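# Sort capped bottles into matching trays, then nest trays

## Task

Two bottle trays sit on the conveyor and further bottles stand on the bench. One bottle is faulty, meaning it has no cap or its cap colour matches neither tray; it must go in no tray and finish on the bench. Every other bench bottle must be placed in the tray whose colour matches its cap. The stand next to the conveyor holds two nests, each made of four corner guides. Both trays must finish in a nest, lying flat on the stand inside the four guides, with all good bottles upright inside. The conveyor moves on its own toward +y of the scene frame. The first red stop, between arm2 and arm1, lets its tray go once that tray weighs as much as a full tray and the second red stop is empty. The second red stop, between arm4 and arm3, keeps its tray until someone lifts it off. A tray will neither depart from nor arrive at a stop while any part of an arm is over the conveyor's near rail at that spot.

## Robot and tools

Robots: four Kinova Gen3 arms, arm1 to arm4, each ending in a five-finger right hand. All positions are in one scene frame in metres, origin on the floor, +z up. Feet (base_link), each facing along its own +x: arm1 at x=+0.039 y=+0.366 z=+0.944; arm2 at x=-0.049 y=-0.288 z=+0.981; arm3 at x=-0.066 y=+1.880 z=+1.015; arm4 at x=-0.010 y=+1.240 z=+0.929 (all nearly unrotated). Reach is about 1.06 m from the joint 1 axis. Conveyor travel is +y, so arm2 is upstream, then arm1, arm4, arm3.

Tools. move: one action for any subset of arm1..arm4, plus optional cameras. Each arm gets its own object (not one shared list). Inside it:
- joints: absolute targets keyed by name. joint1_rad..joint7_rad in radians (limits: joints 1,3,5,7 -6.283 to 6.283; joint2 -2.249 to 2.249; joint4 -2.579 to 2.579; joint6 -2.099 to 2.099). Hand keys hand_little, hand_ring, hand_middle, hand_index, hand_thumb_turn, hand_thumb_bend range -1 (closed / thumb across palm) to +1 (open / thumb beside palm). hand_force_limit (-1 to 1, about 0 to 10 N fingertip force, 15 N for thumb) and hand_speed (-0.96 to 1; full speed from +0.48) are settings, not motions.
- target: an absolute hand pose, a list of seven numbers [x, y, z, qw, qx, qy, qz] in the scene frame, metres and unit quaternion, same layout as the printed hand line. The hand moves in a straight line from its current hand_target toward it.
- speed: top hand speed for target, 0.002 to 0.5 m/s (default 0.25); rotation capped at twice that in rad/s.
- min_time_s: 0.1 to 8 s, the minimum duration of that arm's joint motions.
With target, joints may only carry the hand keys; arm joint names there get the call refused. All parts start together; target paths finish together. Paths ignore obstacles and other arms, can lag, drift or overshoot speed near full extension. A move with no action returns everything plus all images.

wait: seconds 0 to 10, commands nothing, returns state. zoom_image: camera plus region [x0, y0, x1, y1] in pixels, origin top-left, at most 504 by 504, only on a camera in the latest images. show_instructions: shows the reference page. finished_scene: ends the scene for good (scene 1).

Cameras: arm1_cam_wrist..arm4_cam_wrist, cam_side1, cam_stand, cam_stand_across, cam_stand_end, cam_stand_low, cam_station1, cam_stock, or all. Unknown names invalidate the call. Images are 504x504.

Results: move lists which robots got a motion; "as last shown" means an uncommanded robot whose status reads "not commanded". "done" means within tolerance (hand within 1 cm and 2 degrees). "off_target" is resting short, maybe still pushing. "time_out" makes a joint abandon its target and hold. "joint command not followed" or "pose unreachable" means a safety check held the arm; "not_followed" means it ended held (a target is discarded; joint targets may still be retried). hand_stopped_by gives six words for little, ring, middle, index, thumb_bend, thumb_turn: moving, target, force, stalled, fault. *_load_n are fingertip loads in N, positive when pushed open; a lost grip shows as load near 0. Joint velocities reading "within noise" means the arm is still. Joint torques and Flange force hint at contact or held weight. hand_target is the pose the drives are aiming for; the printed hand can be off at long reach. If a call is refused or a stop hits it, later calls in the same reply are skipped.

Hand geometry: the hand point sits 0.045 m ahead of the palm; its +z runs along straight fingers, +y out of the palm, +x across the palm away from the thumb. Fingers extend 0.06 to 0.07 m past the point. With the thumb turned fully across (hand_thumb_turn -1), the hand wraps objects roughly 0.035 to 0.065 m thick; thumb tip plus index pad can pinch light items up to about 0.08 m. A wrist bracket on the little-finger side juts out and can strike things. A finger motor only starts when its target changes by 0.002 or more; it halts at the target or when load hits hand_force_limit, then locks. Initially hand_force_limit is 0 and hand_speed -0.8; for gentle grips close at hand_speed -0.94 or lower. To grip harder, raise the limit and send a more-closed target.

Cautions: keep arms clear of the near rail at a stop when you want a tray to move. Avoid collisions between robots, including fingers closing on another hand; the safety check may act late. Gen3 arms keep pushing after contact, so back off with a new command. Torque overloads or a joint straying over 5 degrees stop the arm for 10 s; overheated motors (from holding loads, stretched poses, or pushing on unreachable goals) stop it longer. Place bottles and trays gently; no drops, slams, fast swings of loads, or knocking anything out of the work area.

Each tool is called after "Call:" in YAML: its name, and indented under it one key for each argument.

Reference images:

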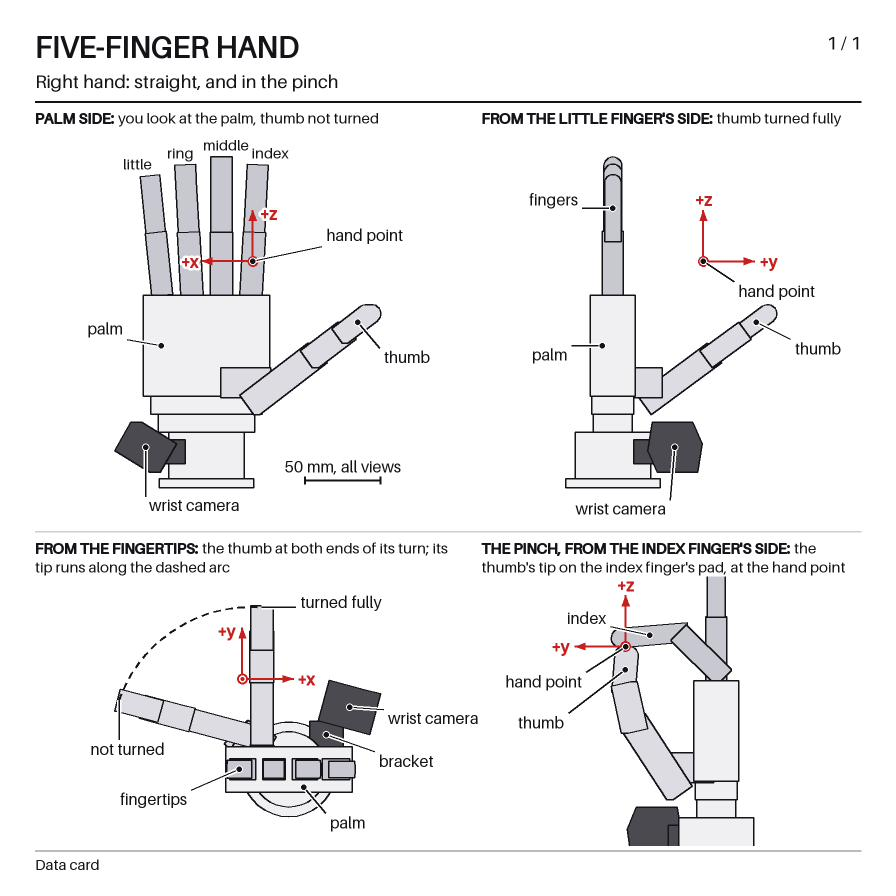

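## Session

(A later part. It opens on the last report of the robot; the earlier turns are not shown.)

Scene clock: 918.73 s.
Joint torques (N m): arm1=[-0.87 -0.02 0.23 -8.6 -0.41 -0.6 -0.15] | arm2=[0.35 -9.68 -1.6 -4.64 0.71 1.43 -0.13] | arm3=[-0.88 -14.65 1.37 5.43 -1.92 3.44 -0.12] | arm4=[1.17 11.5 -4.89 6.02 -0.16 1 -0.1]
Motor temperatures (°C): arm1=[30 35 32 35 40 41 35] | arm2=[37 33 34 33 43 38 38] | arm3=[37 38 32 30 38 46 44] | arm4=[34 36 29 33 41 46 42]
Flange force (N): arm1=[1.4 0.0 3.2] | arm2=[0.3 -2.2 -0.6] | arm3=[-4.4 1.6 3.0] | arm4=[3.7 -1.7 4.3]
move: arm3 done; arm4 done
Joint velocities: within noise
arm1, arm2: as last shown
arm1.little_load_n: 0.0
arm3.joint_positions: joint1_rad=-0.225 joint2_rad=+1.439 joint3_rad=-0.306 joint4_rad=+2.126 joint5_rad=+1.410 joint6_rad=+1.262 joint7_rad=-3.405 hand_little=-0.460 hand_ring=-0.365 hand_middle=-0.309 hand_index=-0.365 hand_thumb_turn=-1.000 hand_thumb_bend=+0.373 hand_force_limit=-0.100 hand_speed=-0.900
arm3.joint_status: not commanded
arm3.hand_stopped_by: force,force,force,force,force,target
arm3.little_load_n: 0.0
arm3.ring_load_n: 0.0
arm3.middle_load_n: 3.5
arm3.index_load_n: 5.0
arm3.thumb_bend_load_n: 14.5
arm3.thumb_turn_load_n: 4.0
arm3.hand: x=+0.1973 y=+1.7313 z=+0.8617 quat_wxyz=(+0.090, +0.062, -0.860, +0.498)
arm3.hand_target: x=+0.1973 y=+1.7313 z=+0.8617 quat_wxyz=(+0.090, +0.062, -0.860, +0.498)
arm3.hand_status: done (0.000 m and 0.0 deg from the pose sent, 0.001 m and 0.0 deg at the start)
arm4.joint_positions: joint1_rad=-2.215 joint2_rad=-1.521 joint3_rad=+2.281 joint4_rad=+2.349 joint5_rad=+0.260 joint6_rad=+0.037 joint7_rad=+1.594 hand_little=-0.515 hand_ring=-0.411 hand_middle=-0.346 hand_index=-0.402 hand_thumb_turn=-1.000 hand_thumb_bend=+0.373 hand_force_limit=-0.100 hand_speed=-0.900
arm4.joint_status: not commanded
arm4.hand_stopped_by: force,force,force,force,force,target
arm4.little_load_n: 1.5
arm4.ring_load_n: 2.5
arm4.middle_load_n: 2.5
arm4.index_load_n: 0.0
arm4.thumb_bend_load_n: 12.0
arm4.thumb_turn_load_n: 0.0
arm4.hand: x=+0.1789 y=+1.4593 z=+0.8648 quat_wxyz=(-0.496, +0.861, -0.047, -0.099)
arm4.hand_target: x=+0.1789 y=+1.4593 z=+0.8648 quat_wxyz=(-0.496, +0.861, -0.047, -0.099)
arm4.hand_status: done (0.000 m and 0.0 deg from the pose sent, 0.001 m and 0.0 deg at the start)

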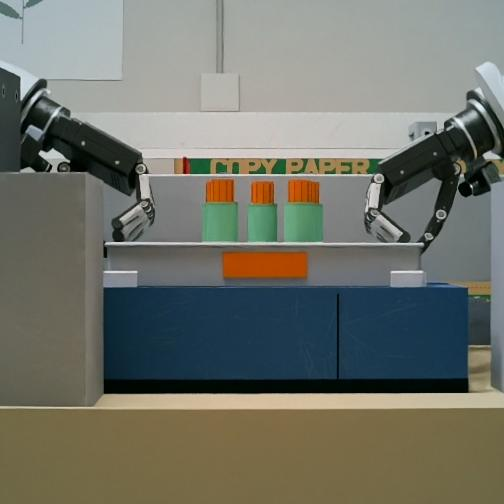

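Call:
move:
  arm3: {"target": [0.1973, 1.7313, 0.8605, -0.08981, -0.06218, 0.86036, -0.49786], "speed": 0.01}

Call:
move:
  arm3: {"target": [0.1973, 1.7313, 0.8597, -0.08981, -0.06218, 0.86036, -0.49786], "speed": 0.01}
  cameras: ["cam_stand_across", "cam_stand_end", "cam_stand"]

Call:
zoom_image:
  camera: "cam_stand_across"
  region: [90, 180, 290, 300]

Call:
zoom_image:
  camera: "cam_stand_across"
  region: [260, 180, 460, 300]

Call:
zoom_image:
  camera: "cam_stand_end"
  region: [180, 160, 320, 280]

Scene clock: 923.27 s.
Joint torques (N m): arm1=[-0.83 -0.04 0.2 -8.59 -0.44 -0.59 -0.16] | arm2=[0.39 -9.71 -1.61 -4.76 0.72 1.44 -0.14] | arm3=[-0.2 -12.47 1.33 3.92 -0.89 2.23 -0.11] | arm4=[1.35 11.73 -4.74 5.78 -0.12 0.84 -0.13]
Motor temperatures (°C): arm1=[30 35 32 35 40 41 35] | arm2=[37 33 34 33 43 38 38] | arm3=[37 38 32 30 38 46 44] | arm4=[34 36 29 33 41 46 42]
Flange force (N): arm1=[1.4 -0.2 3.2] | arm2=[0.6 -2.0 -0.4] | arm3=[-1.9 -4.8 -4.4] | arm4=[3.7 -1.9 4.6]
move: arm3 done
Joint velocities: within noise
arm1, arm2, arm4: as last shown
arm2.little_load_n: -0.5
arm3.joint_positions: joint1_rad=-0.226 joint2_rad=+1.442 joint3_rad=-0.305 joint4_rad=+2.123 joint5_rad=+1.412 joint6_rad=+1.261 joint7_rad=-3.405 hand_little=-0.460 hand_ring=-0.365 hand_middle=-0.309 hand_index=-0.365 hand_thumb_turn=-1.000 hand_thumb_bend=+0.373 hand_force_limit=-0.100 hand_speed=-0.900
arm3.joint_status: not commanded
arm3.hand_stopped_by: force,force,force,force,force,target
arm3.little_load_n: 0.0
arm3.ring_load_n: 0.0
arm3.middle_load_n: 2.0
arm3.index_load_n: 3.0
arm3.thumb_bend_load_n: 12.5
arm3.thumb_turn_load_n: 2.5
arm3.hand: x=+0.1973 y=+1.7313 z=+0.8605 quat_wxyz=(+0.090, +0.062, -0.860, +0.498)
arm3.hand_target: x=+0.1973 y=+1.7313 z=+0.8605 quat_wxyz=(+0.090, +0.062, -0.860, +0.498)
arm3.hand_status: done (0.000 m and 0.0 deg from the pose sent, 0.001 m and 0.0 deg at the start)
pictures: none

Scene clock: 924.23 s.
Joint torques (N m): arm1=[-0.88 -0.06 0.23 -8.57 -0.45 -0.59 -0.15] | arm2=[0.37 -9.7 -1.65 -4.64 0.65 1.49 -0.12] | arm3=[-0.1 -12.08 1.2 3.58 -0.72 1.91 -0.12] | arm4=[1.37 11.72 -4.73 5.8 -0.14 0.86 -0.11]
Motor temperatures (°C): arm1=[30 35 32 35 40 41 35] | arm2=[37 33 34 33 43 38 38] | arm3=[37 38 32 30 38 46 44] | arm4=[34 36 29 33 41 46 42]
Flange force (N): arm1=[1.3 0.0 3.1] | arm2=[0.2 -2.1 -0.4] | arm3=[-1.4 -6.1 -5.5] | arm4=[3.7 -2.0 4.7]
move: arm3 done
Joint velocities: within noise
arm1.joint_positions: joint1_rad=-0.600 joint2_rad=-0.412 joint3_rad=-0.041 joint4_rad=+1.487 joint5_rad=+0.000 joint6_rad=+1.948 joint7_rad=-1.776 hand_little=+1.000 hand_ring=+1.000 hand_middle=+0.650 hand_index=+0.650 hand_thumb_turn=-1.000 hand_thumb_bend=+0.600 hand_force_limit=-0.500 hand_speed=-0.400
arm1.joint_status: not commanded
arm1.hand_stopped_by: target,target,target,target,target,target
arm1.little_load_n: 0.0
arm1.ring_load_n: 0.0
arm1.middle_load_n: 0.0
arm1.index_load_n: 0.0
arm1.thumb_bend_load_n: 0.0
arm1.thumb_turn_load_n: 0.0
arm1.hand: x=+0.1617 y=+0.5139 z=+1.4473 quat_wxyz=(-0.057, +0.243, -0.968, -0.015)
arm1.hand_target: x=+0.1617 y=+0.5139 z=+1.4473 quat_wxyz=(-0.057, +0.243, -0.968, -0.015)
arm1.hand_status: not commanded
arm2.joint_positions: joint1_rad=-0.128 joint2_rad=+0.330 joint3_rad=-0.685 joint4_rad=+2.046 joint5_rad=+0.830 joint6_rad=+1.666 joint7_rad=-2.635 hand_little=+1.000 hand_ring=+1.000 hand_middle=+0.600 hand_index=+0.600 hand_thumb_turn=-1.000 hand_thumb_bend=+0.600 hand_force_limit=-0.500 hand_speed=-0.400
arm2.joint_status: not commanded
arm2.hand_stopped_by: target,target,target,target,target,target
arm2.little_load_n: 0.0
arm2.ring_load_n: 0.0
arm2.middle_load_n: 0.0
arm2.index_load_n: 0.0
arm2.thumb_bend_load_n: 0.0
arm2.thumb_turn_load_n: 0.0
arm2.hand: x=+0.2800 y=-0.3500 z=+1.2200 quat_wxyz=(+0.000, +0.000, -0.887, +0.462)
arm2.hand_target: x=+0.2800 y=-0.3500 z=+1.2200 quat_wxyz=(+0.000, +0.000, -0.887, +0.462)
arm2.hand_status: not commanded
arm3.joint_positions: joint1_rad=-0.226 joint2_rad=+1.444 joint3_rad=-0.305 joint4_rad=+2.122 joint5_rad=+1.412 joint6_rad=+1.261 joint7_rad=-3.406 hand_little=-0.460 hand_ring=-0.365 hand_middle=-0.309 hand_index=-0.365 hand_thumb_turn=-1.000 hand_thumb_bend=+0.373 hand_force_limit=-0.100 hand_speed=-0.900
arm3.joint_status: not commanded
arm3.hand_stopped_by: force,force,force,force,force,target
arm3.little_load_n: 0.0
arm3.ring_load_n: 0.0
arm3.middle_load_n: 1.5
arm3.index_load_n: 2.5
arm3.thumb_bend_load_n: 10.5
arm3.thumb_turn_load_n: 1.5
arm3.hand: x=+0.1973 y=+1.7313 z=+0.8597 quat_wxyz=(+0.090, +0.062, -0.860, +0.498)
arm3.hand_target: x=+0.1973 y=+1.7313 z=+0.8597 quat_wxyz=(+0.090, +0.062, -0.860, +0.498)
arm3.hand_status: done (0.000 m and 0.0 deg from the pose sent, 0.001 m and 0.0 deg at the start)
arm4: as last shown
arm4.little_load_n: 1.0
pictures: cam_stand, cam_stand_across, cam_stand_end

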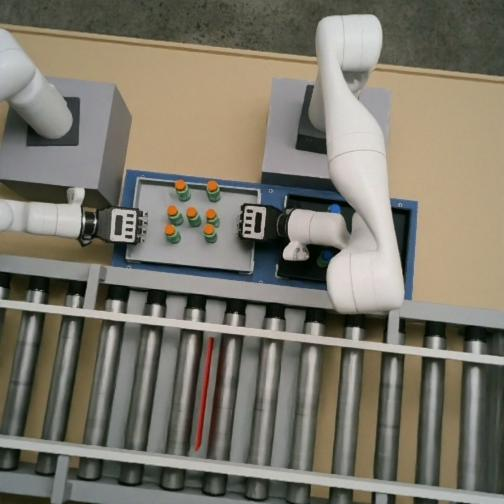

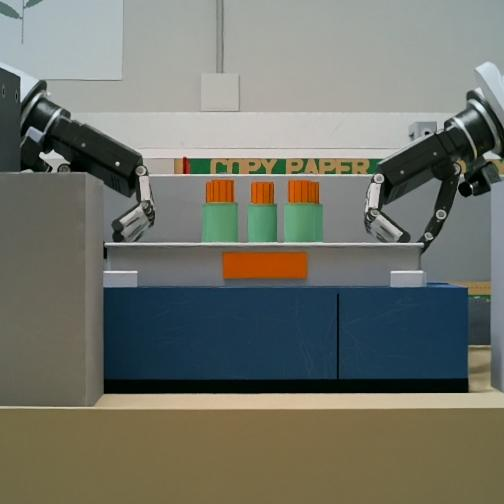

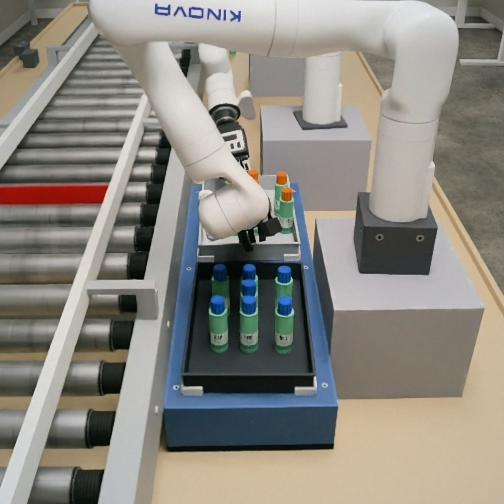

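Scaled by 2.520 from the camera's image (finer frame: 720x720).

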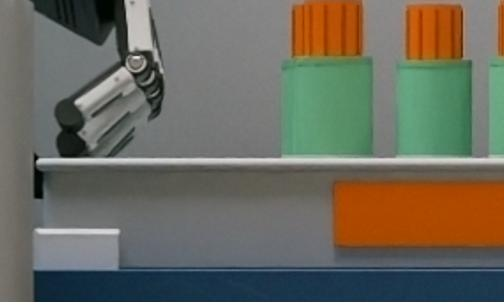

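Scaled by 2.520 from the camera's image (finer frame: 720x720).

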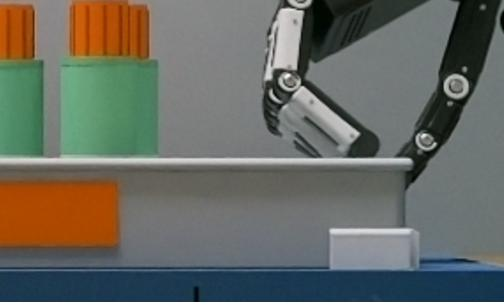

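Scaled by 3.600 from the camera's image (finer frame: 720x720).

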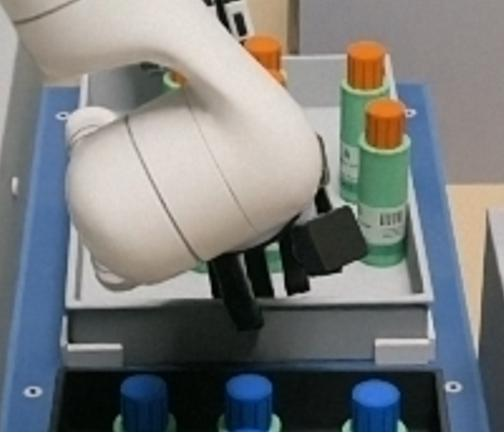

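Call:
move:
  arm3: {"joints": {"hand_speed": -0.7, "hand_little": 0.2, "hand_ring": 0.2, "hand_middle": 0.2, "hand_index": 0.2, "hand_thumb_bend": 0.55}}
  arm4: {"joints": {"hand_speed": -0.7, "hand_little": 0.2, "hand_ring": 0.2, "hand_middle": 0.2, "hand_index": 0.2, "hand_thumb_bend": 0.55}}
  cameras: ["cam_stand_across", "cam_stand_end", "cam_stand"]

Call:
zoom_image:
  camera: "cam_stand_across"
  region: [90, 120, 290, 300]

Call:
zoom_image:
  camera: "cam_stand_across"
  region: [260, 120, 460, 300]

Scene clock: 932.00 s.
Joint torques (N m): arm1=[-0.87 -0.04 0.2 -8.62 -0.47 -0.59 -0.17] | arm2=[0.34 -9.72 -1.58 -4.7 0.72 1.45 -0.11] | arm3=[-1.21 -13.41 -0.09 3.76 -0.99 1.93 -0.16] | arm4=[1.29 12 -4.55 5.26 0.12 0.78 0.14]
Motor temperatures (°C): arm1=[30 35 32 35 40 41 35] | arm2=[37 33 34 33 43 38 38] | arm3=[37 38 32 30 38 46 44] | arm4=[34 36 29 33 41 45 42]
Flange force (N): arm1=[1.4 -0.2 3.2] | arm2=[0.5 -2.0 -0.4] | arm3=[-2.3 -4.7 0.6] | arm4=[2.7 -3.0 4.5]
move: arm3 done; arm4 done
Joint velocities: within noise
arm1, arm2: as last shown
arm3.joint_positions: joint1_rad=-0.226 joint2_rad=+1.444 joint3_rad=-0.305 joint4_rad=+2.122 joint5_rad=+1.412 joint6_rad=+1.261 joint7_rad=-3.406 hand_little=+0.200 hand_ring=+0.200 hand_middle=+0.200 hand_index=+0.200 hand_thumb_turn=-1.000 hand_thumb_bend=+0.550 hand_force_limit=-0.100 hand_speed=-0.700
arm3.joint_status: all done
arm3.hand_stopped_by: target,target,target,target,target,target
arm3.little_load_n: -0.5
arm3.ring_load_n: 0.0
arm3.middle_load_n: 0.0
arm3.index_load_n: 0.0
arm3.thumb_bend_load_n: 0.0
arm3.thumb_turn_load_n: 0.0
arm3.hand: x=+0.1973 y=+1.7313 z=+0.8597 quat_wxyz=(+0.090, +0.062, -0.860, +0.498)
arm3.hand_target: x=+0.1973 y=+1.7313 z=+0.8597 quat_wxyz=(+0.090, +0.062, -0.860, +0.498)
arm3.hand_status: not commanded
arm4.joint_positions: joint1_rad=-2.215 joint2_rad=-1.521 joint3_rad=+2.281 joint4_rad=+2.349 joint5_rad=+0.260 joint6_rad=+0.037 joint7_rad=+1.594 hand_little=+0.200 hand_ring=+0.200 hand_middle=+0.200 hand_index=+0.200 hand_thumb_turn=-1.000 hand_thumb_bend=+0.550 hand_force_limit=-0.100 hand_speed=-0.700
arm4.joint_status: all done
arm4.hand_stopped_by: target,target,target,target,target,target
arm4.little_load_n: 0.0
arm4.ring_load_n: 0.5
arm4.middle_load_n: 0.0
arm4.index_load_n: 0.0
arm4.thumb_bend_load_n: 0.0
arm4.thumb_turn_load_n: 0.0
arm4.hand: x=+0.1789 y=+1.4593 z=+0.8648 quat_wxyz=(-0.496, +0.861, -0.047, -0.099)
arm4.hand_target: x=+0.1789 y=+1.4593 z=+0.8648 quat_wxyz=(-0.496, +0.861, -0.047, -0.099)
arm4.hand_status: not commanded
pictures: cam_stand, cam_stand_across, cam_stand_end

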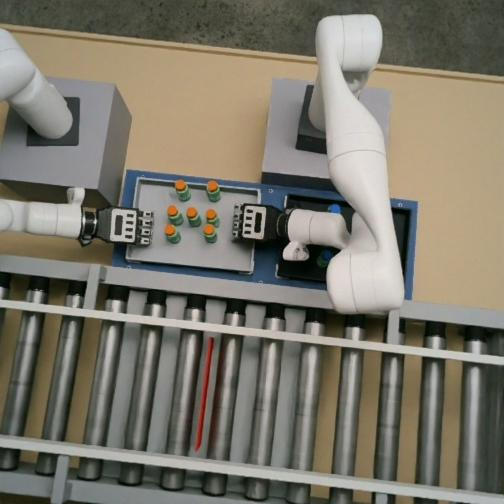

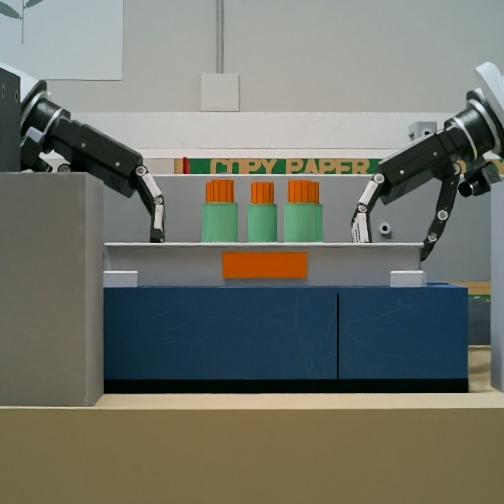

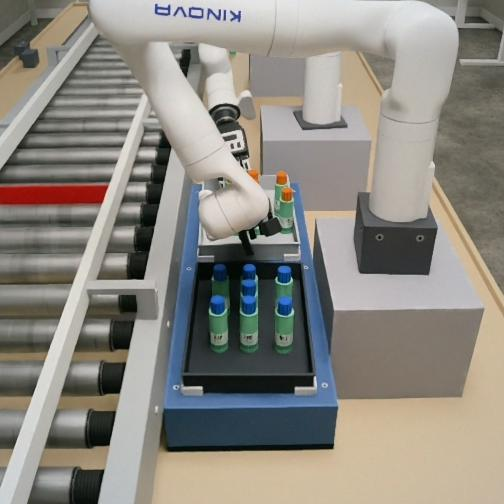

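Scaled by 2.520 from the camera's image (finer frame: 720x720).

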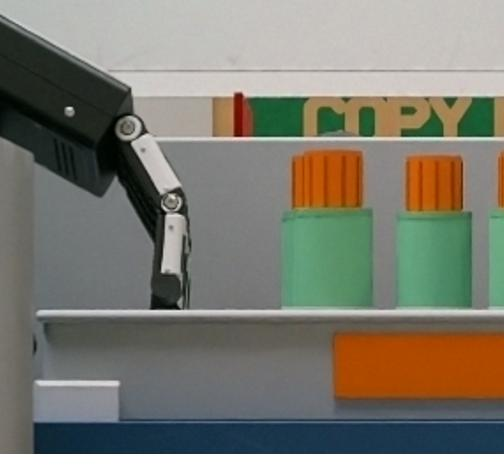

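Scaled by 2.520 from the camera's image (finer frame: 720x720).

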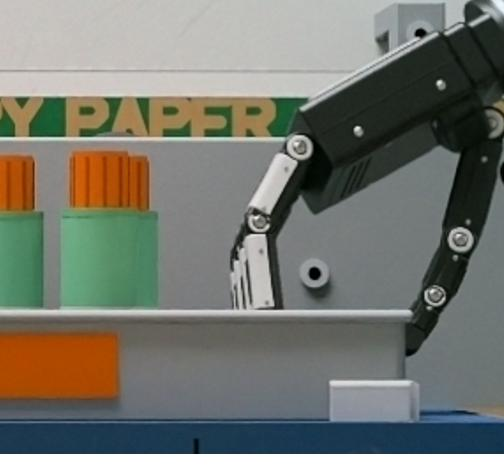

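Call:
move:
  arm3: {"joints": {"hand_thumb_bend": 0.74}}
  arm4: {"joints": {"hand_thumb_bend": 0.74}}

Call:
move:
  arm3: {"target": [0.1973, 1.7333, 0.8657, -0.08981, -0.06218, 0.86036, -0.49786], "speed": 0.02}
  arm4: {"target": [0.1789, 1.4573, 0.8708, 0.49616, -0.86134, 0.04668, 0.09875], "speed": 0.02}
  cameras: ["cam_stand_across", "cam_stand"]

Call:
zoom_image:
  camera: "cam_stand_across"
  region: [260, 120, 460, 300]

Call:
zoom_image:
  camera: "cam_stand_across"
  region: [90, 120, 290, 300]

Scene clock: 936.03 s.
Joint torques (N m): arm1=[-0.89 -0.06 0.24 -8.55 -0.44 -0.56 -0.17] | arm2=[0.31 -9.7 -1.59 -4.63 0.71 1.45 -0.09] | arm3=[-1.2 -13.41 -0.07 3.85 -0.98 1.91 -0.15] | arm4=[1.31 12.02 -4.61 5.29 0.13 0.77 0.14]
Motor temperatures (°C): arm1=[30 35 32 35 40 41 35] | arm2=[37 33 34 33 43 38 38] | arm3=[37 38 32 30 38 46 44] | arm4=[34 36 29 33 41 45 42]
Flange force (N): arm1=[1.2 0.0 3.1] | arm2=[0.3 -2.1 -0.5] | arm3=[-2.5 -4.5 0.6] | arm4=[2.8 -2.8 4.6]
move: arm3 done; arm4 done
Joint velocities: within noise
arm1, arm2: as last shown
arm2.thumb_bend_load_n: -0.5
arm3.joint_positions: joint1_rad=-0.226 joint2_rad=+1.444 joint3_rad=-0.305 joint4_rad=+2.122 joint5_rad=+1.412 joint6_rad=+1.261 joint7_rad=-3.406 hand_little=+0.200 hand_ring=+0.200 hand_middle=+0.200 hand_index=+0.200 hand_thumb_turn=-1.000 hand_thumb_bend=+0.740 hand_force_limit=-0.100 hand_speed=-0.700
arm3.joint_status: all done
arm3.hand_stopped_by: target,target,target,target,target,target
arm3.little_load_n: 0.0
arm3.ring_load_n: 0.0
arm3.middle_load_n: 0.0
arm3.index_load_n: 0.0
arm3.thumb_bend_load_n: 0.0
arm3.thumb_turn_load_n: 0.0
arm3.hand: x=+0.1973 y=+1.7313 z=+0.8597 quat_wxyz=(+0.090, +0.062, -0.860, +0.498)
arm3.hand_target: x=+0.1973 y=+1.7313 z=+0.8597 quat_wxyz=(+0.090, +0.062, -0.860, +0.498)
arm3.hand_status: not commanded
arm4.joint_positions: joint1_rad=-2.215 joint2_rad=-1.521 joint3_rad=+2.281 joint4_rad=+2.349 joint5_rad=+0.260 joint6_rad=+0.037 joint7_rad=+1.594 hand_little=+0.200 hand_ring=+0.200 hand_middle=+0.200 hand_index=+0.200 hand_thumb_turn=-1.000 hand_thumb_bend=+0.740 hand_force_limit=-0.100 hand_speed=-0.700
arm4.joint_status: all done
arm4.hand_stopped_by: target,target,target,target,target,target
arm4.little_load_n: 0.0
arm4.ring_load_n: 0.0
arm4.middle_load_n: 0.0
arm4.index_load_n: 0.0
arm4.thumb_bend_load_n: 0.0
arm4.thumb_turn_load_n: 0.0
arm4.hand: x=+0.1789 y=+1.4593 z=+0.8648 quat_wxyz=(-0.496, +0.861, -0.047, -0.099)
arm4.hand_target: x=+0.1789 y=+1.4593 z=+0.8648 quat_wxyz=(-0.496, +0.861, -0.047, -0.099)
arm4.hand_status: not commanded
pictures: none

Scene clock: 937.00 s.
Joint torques (N m): arm1=[-0.88 -0.07 0.22 -8.57 -0.44 -0.59 -0.15] | arm2=[0.39 -9.71 -1.66 -4.69 0.7 1.44 -0.12] | arm3=[-1.21 -13.42 -0.12 3.72 -0.96 1.91 -0.14] | arm4=[1.27 12.02 -4.58 5.16 0.11 0.74 0.15]
Motor temperatures (°C): arm1=[30 35 32 35 40 41 35] | arm2=[37 33 34 33 43 38 38] | arm3=[37 38 32 30 38 46 44] | arm4=[34 36 29 33 41 45 42]
Flange force (N): arm1=[1.3 0.0 3.1] | arm2=[0.3 -2.0 -0.5] | arm3=[-2.2 -4.6 0.6] | arm4=[2.8 -2.8 4.4]
move: arm3 done; arm4 done
Joint velocities: within noise
arm1, arm2: as last shown
arm1.little_load_n: -0.5
arm2.thumb_bend_load_n: 0.0
arm3.joint_positions: joint1_rad=-0.228 joint2_rad=+1.429 joint3_rad=-0.312 joint4_rad=+2.132 joint5_rad=+1.402 joint6_rad=+1.264 joint7_rad=-3.402 hand_little=+0.200 hand_ring=+0.200 hand_middle=+0.200 hand_index=+0.200 hand_thumb_turn=-1.000 hand_thumb_bend=+0.740 hand_force_limit=-0.100 hand_speed=-0.700
arm3.joint_status: not commanded
arm3.hand_stopped_by: target,target,target,target,target,target
arm3.little_load_n: 0.0
arm3.ring_load_n: 0.0
arm3.middle_load_n: 0.0
arm3.index_load_n: 0.0
arm3.thumb_bend_load_n: 0.0
arm3.thumb_turn_load_n: 0.0
arm3.hand: x=+0.1973 y=+1.7333 z=+0.8657 quat_wxyz=(+0.090, +0.062, -0.860, +0.498)
arm3.hand_target: x=+0.1973 y=+1.7333 z=+0.8657 quat_wxyz=(+0.090, +0.062, -0.860, +0.498)
arm3.hand_status: done (0.000 m and 0.0 deg from the pose sent, 0.006 m and 0.0 deg at the start)
arm4.joint_positions: joint1_rad=-2.207 joint2_rad=-1.506 joint3_rad=+2.270 joint4_rad=+2.358 joint5_rad=+0.254 joint6_rad=+0.044 joint7_rad=+1.588 hand_little=+0.200 hand_ring=+0.200 hand_middle=+0.200 hand_index=+0.200 hand_thumb_turn=-1.000 hand_thumb_bend=+0.740 hand_force_limit=-0.100 hand_speed=-0.700
arm4.joint_status: not commanded
arm4.hand_stopped_by: target,target,target,target,target,target
arm4.little_load_n: 0.0
arm4.ring_load_n: 0.0
arm4.middle_load_n: 0.0
arm4.index_load_n: 0.0
arm4.thumb_bend_load_n: 0.0
arm4.thumb_turn_load_n: 0.0
arm4.hand: x=+0.1789 y=+1.4573 z=+0.8708 quat_wxyz=(-0.496, +0.861, -0.047, -0.099)
arm4.hand_target: x=+0.1789 y=+1.4573 z=+0.8708 quat_wxyz=(-0.496, +0.861, -0.047, -0.099)
arm4.hand_status: done (0.000 m and 0.0 deg from the pose sent, 0.006 m and 0.0 deg at the start)
pictures: cam_stand, cam_stand_across

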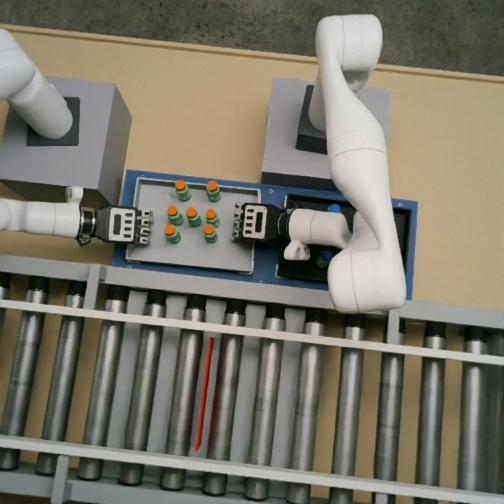

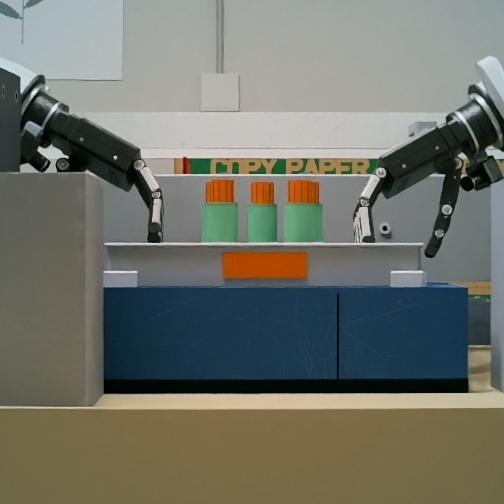

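Scaled by 2.520 from the camera's image (finer frame: 720x720).

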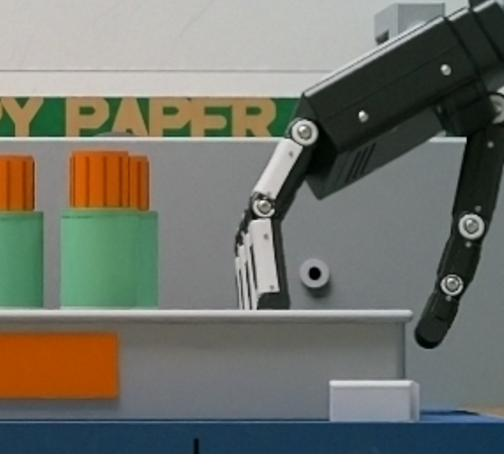

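Scaled by 2.520 from the camera's image (finer frame: 720x720).

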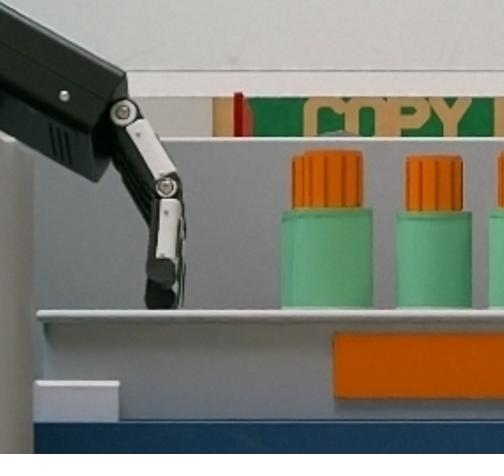

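Call:
move:
  arm3: {"target": [0.1973, 1.7333, 0.955, -0.08981, -0.06218, 0.86036, -0.49786], "speed": 0.08}
  arm4: {"target": [0.1789, 1.4573, 0.955, 0.49616, -0.86134, 0.04668, 0.09875], "speed": 0.08}
  cameras: ["cam_stand_across", "cam_stand", "cam_stand_end"]

Scene clock: 940.87 s.
Joint torques (N m): arm1=[-0.9 -0.06 0.23 -8.59 -0.42 -0.61 -0.17] | arm2=[0.33 -9.71 -1.59 -4.71 0.71 1.43 -0.12] | arm3=[-1.17 -12.91 -0.25 3.04 -0.8 2.03 -0.16] | arm4=[1.31 11.63 -4.63 2.76 -0.07 0.57 0.12]
Motor temperatures (°C): arm1=[30 35 32 35 40 41 35] | arm2=[37 33 34 33 43 38 38] | arm3=[37 38 32 30 38 46 44] | arm4=[34 36 29 33 41 45 42]
Flange force (N): arm1=[1.4 0.0 3.1] | arm2=[0.4 -2.1 -0.4] | arm3=[-2.2 -5.4 0.3] | arm4=[1.8 -2.7 5.1]
move: arm3 done; arm4 done
Joint velocities: within noise
arm1, arm2: as last shown
arm1.little_load_n: 0.0
arm2.index_load_n: -0.5
arm3.joint_positions: joint1_rad=-0.210 joint2_rad=+1.186 joint3_rad=-0.372 joint4_rad=+2.277 joint5_rad=+1.292 joint6_rad=+1.290 joint7_rad=-3.313 hand_little=+0.200 hand_ring=+0.200 hand_middle=+0.200 hand_index=+0.200 hand_thumb_turn=-1.000 hand_thumb_bend=+0.740 hand_force_limit=-0.100 hand_speed=-0.700
arm3.joint_status: not commanded
arm3.hand_stopped_by: target,target,target,target,target,target
arm3.little_load_n: 0.0
arm3.ring_load_n: 0.0
arm3.middle_load_n: 0.0
arm3.index_load_n: 0.0
arm3.thumb_bend_load_n: 0.0
arm3.thumb_turn_load_n: 0.0
arm3.hand: x=+0.1973 y=+1.7333 z=+0.9550 quat_wxyz=(+0.090, +0.062, -0.860, +0.498)
arm3.hand_target: x=+0.1973 y=+1.7333 z=+0.9550 quat_wxyz=(+0.090, +0.062, -0.860, +0.498)
arm3.hand_status: done (0.000 m and 0.0 deg from the pose sent, 0.089 m and 0.0 deg at the start)
arm4.joint_positions: joint1_rad=-2.168 joint2_rad=-1.299 joint3_rad=+2.070 joint4_rad=+2.452 joint5_rad=+0.131 joint6_rad=+0.101 joint7_rad=+1.469 hand_little=+0.200 hand_ring=+0.200 hand_middle=+0.200 hand_index=+0.200 hand_thumb_turn=-1.000 hand_thumb_bend=+0.740 hand_force_limit=-0.100 hand_speed=-0.700
arm4.joint_status: not commanded
arm4.hand_stopped_by: target,target,target,target,target,target
arm4.little_load_n: 0.0
arm4.ring_load_n: 0.0
arm4.middle_load_n: 0.0
arm4.index_load_n: 0.0
arm4.thumb_bend_load_n: 0.0
arm4.thumb_turn_load_n: 0.0
arm4.hand: x=+0.1789 y=+1.4573 z=+0.9550 quat_wxyz=(-0.496, +0.861, -0.047, -0.099)
arm4.hand_target: x=+0.1789 y=+1.4573 z=+0.9550 quat_wxyz=(-0.496, +0.861, -0.047, -0.099)
arm4.hand_status: done (0.000 m and 0.0 deg from the pose sent, 0.084 m and 0.0 deg at the start)
pictures: cam_stand, cam_stand_across, cam_stand_end

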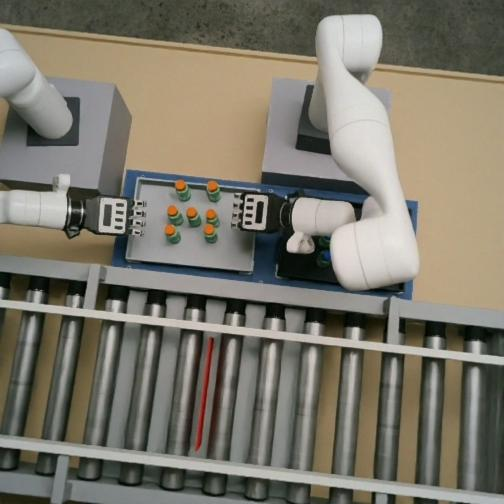

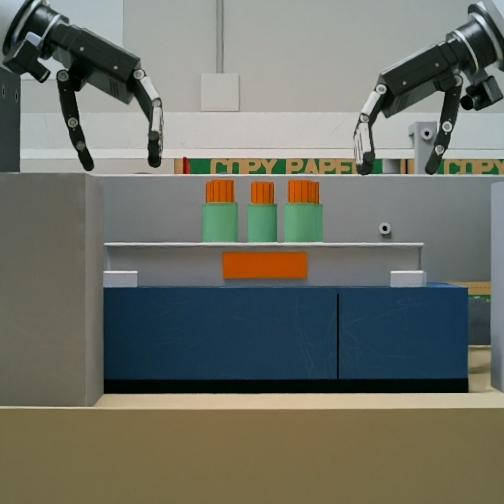

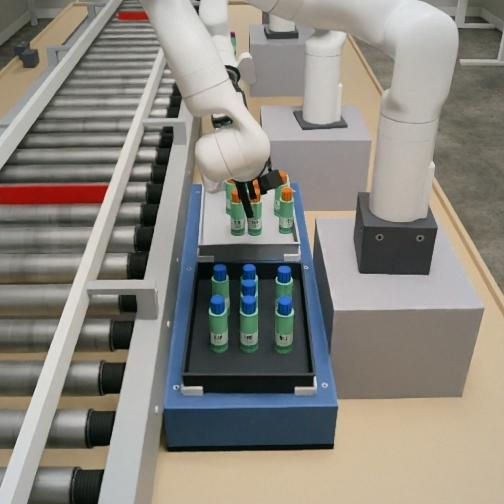

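Call:
move:
  arm3: {"target": [0.24, 1.76, 1.12, 0, 0, 0.866, -0.5], "speed": 0.15}
  arm4: {"target": [0.22, 1.42, 1.1, 0.5, -0.866, 0, 0], "speed": 0.15}
  cameras: ["cam_stand_across", "cam_stand", "cam_stand_end", "cam_stand_low", "cam_stock", "cam_side1", "cam_station1"]

Scene clock: 944.37 s.
Joint torques (N m): arm1=[-0.89 -0.02 0.22 -8.59 -0.45 -0.58 -0.17] | arm2=[0.41 -9.72 -1.59 -4.71 0.72 1.48 -0.17] | arm3=[-1.24 -10.74 -0.64 -0.43 0.15 2.19 -0.17] | arm4=[1.37 9.06 -4.3 -3.31 -0.62 -0.17 0.15]
Motor temperatures (°C): arm1=[30 35 32 35 40 41 35] | arm2=[37 33 34 33 43 38 38] | arm3=[37 38 32 30 38 46 44] | arm4=[34 36 29 33 41 45 42]
Flange force (N): arm1=[1.4 -0.1 3.2] | arm2=[0.4 -2.1 -0.5] | arm3=[-1.5 -6.5 0.4] | arm4=[1.5 -2.8 4.4]
move: arm3 done; arm4 done
Joint velocities: within noise
arm1, arm2: as last shown
arm1.thumb_bend_load_n: -0.5
arm2.ring_load_n: -0.5
arm2.index_load_n: 0.0
arm3.joint_positions: joint1_rad=-0.222 joint2_rad=+0.665 joint3_rad=-0.493 joint4_rad=+2.322 joint5_rad=+1.038 joint6_rad=+1.411 joint7_rad=-3.109 hand_little=+0.200 hand_ring=+0.200 hand_middle=+0.200 hand_index=+0.200 hand_thumb_turn=-1.000 hand_thumb_bend=+0.740 hand_force_limit=-0.100 hand_speed=-0.700
arm3.joint_status: not commanded
arm3.hand_stopped_by: target,target,target,target,target,target
arm3.little_load_n: 0.0
arm3.ring_load_n: 0.0
arm3.middle_load_n: 0.0
arm3.index_load_n: 0.0
arm3.thumb_bend_load_n: 0.0
arm3.thumb_turn_load_n: 0.0
arm3.hand: x=+0.2400 y=+1.7600 z=+1.1200 quat_wxyz=(+0.000, +0.000, -0.866, +0.500)
arm3.hand_target: x=+0.2400 y=+1.7600 z=+1.1200 quat_wxyz=(+0.000, +0.000, -0.866, +0.500)
arm3.hand_status: done (0.000 m and 0.0 deg from the pose sent, 0.173 m and 12.5 deg at the start)
arm4.joint_positions: joint1_rad=-1.797 joint2_rad=-0.981 joint3_rad=+1.515 joint4_rad=+2.423 joint5_rad=-0.044 joint6_rad=+0.411 joint7_rad=+1.369 hand_little=+0.200 hand_ring=+0.200 hand_middle=+0.200 hand_index=+0.200 hand_thumb_turn=-1.000 hand_thumb_bend=+0.740 hand_force_limit=-0.100 hand_speed=-0.700
arm4.joint_status: not commanded
arm4.hand_stopped_by: target,target,target,target,target,target
arm4.little_load_n: 0.0
arm4.ring_load_n: 0.0
arm4.middle_load_n: 0.0
arm4.index_load_n: 0.0
arm4.thumb_bend_load_n: 0.0
arm4.thumb_turn_load_n: 0.0
arm4.hand: x=+0.2200 y=+1.4200 z=+1.1000 quat_wxyz=(-0.500, +0.866, +0.000, +0.000)
arm4.hand_target: x=+0.2200 y=+1.4200 z=+1.1000 quat_wxyz=(-0.500, +0.866, +0.000, +0.000)
arm4.hand_status: done (0.000 m and 0.0 deg from the pose sent, 0.155 m and 12.5 deg at the start)
pictures: cam_side1, cam_stand, cam_stand_across, cam_stand_end, cam_stand_low, cam_station1, cam_stock

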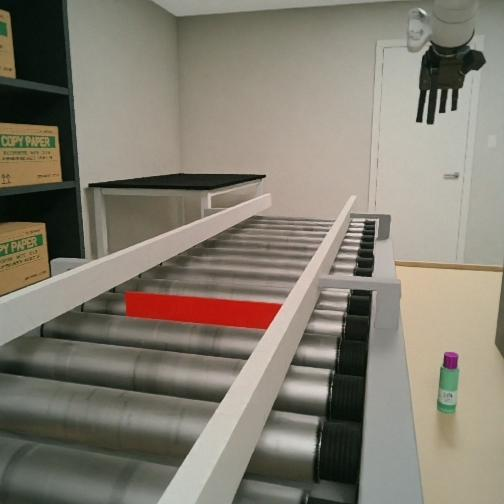

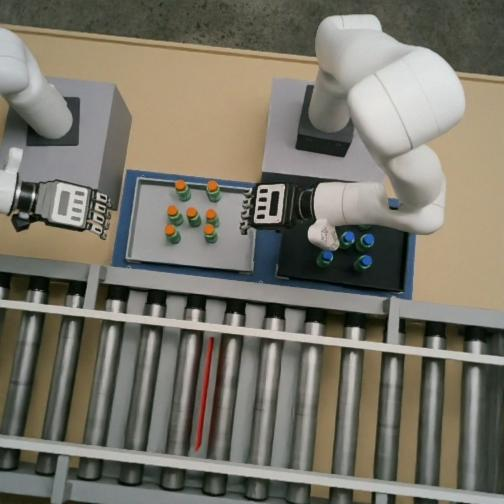

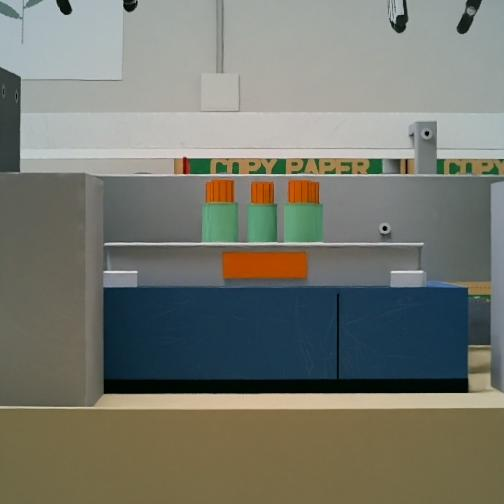

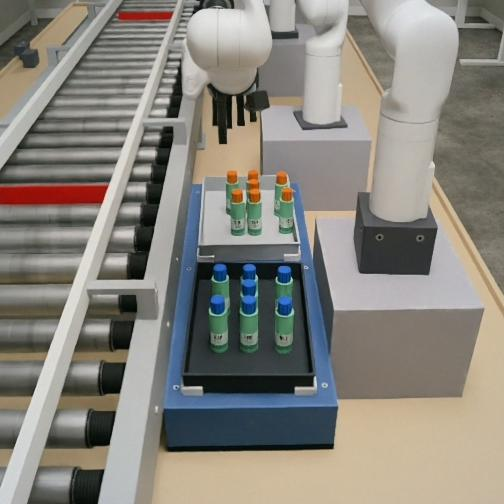

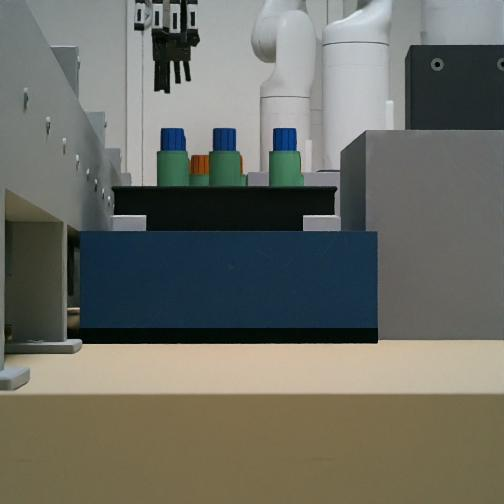

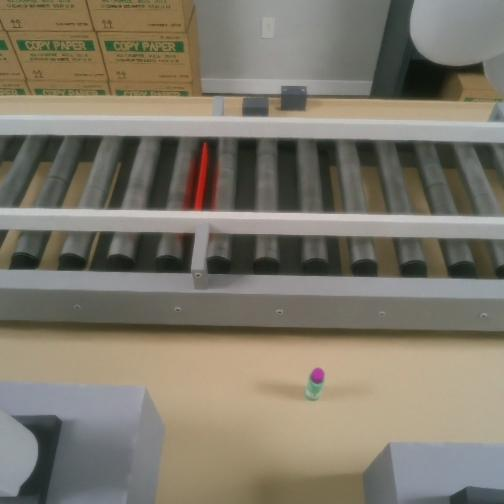

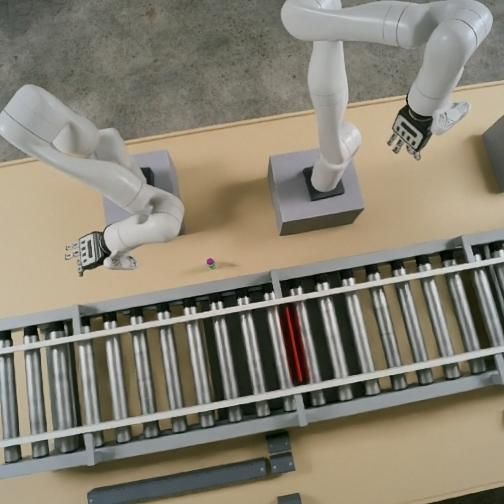

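Call:
zoom_image:
  camera: "cam_stand"
  region: [110, 160, 290, 290]

Call:
zoom_image:
  camera: "cam_stand_end"
  region: [160, 150, 350, 420]

Call:
zoom_image:
  camera: "cam_stand_low"
  region: [100, 110, 350, 250]

Call:
zoom_image:
  camera: "cam_stand_across"
  region: [90, 160, 450, 300]

Scaled by 2.800 from the camera's image (finer frame: 720x720).

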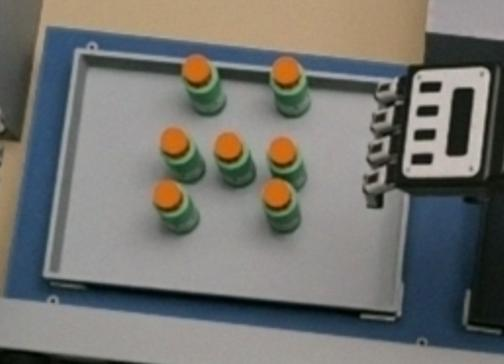

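Scaled by 1.867 from the camera's image (finer frame: 720x720).

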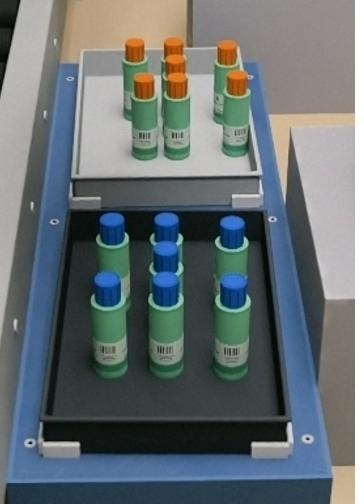

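Scaled by 2.016 from the camera's image (finer frame: 720x720).

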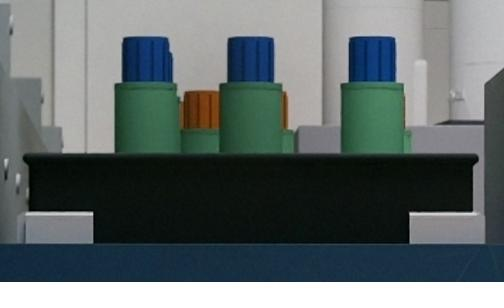

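Scaled by 1.400 from the camera's image (finer frame: 720x720).

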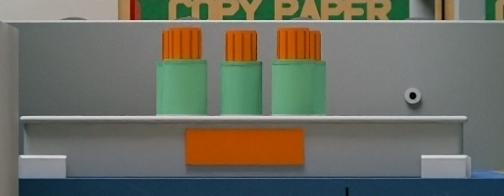

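Call:
finished_scene:

The scene is finished: the task was done.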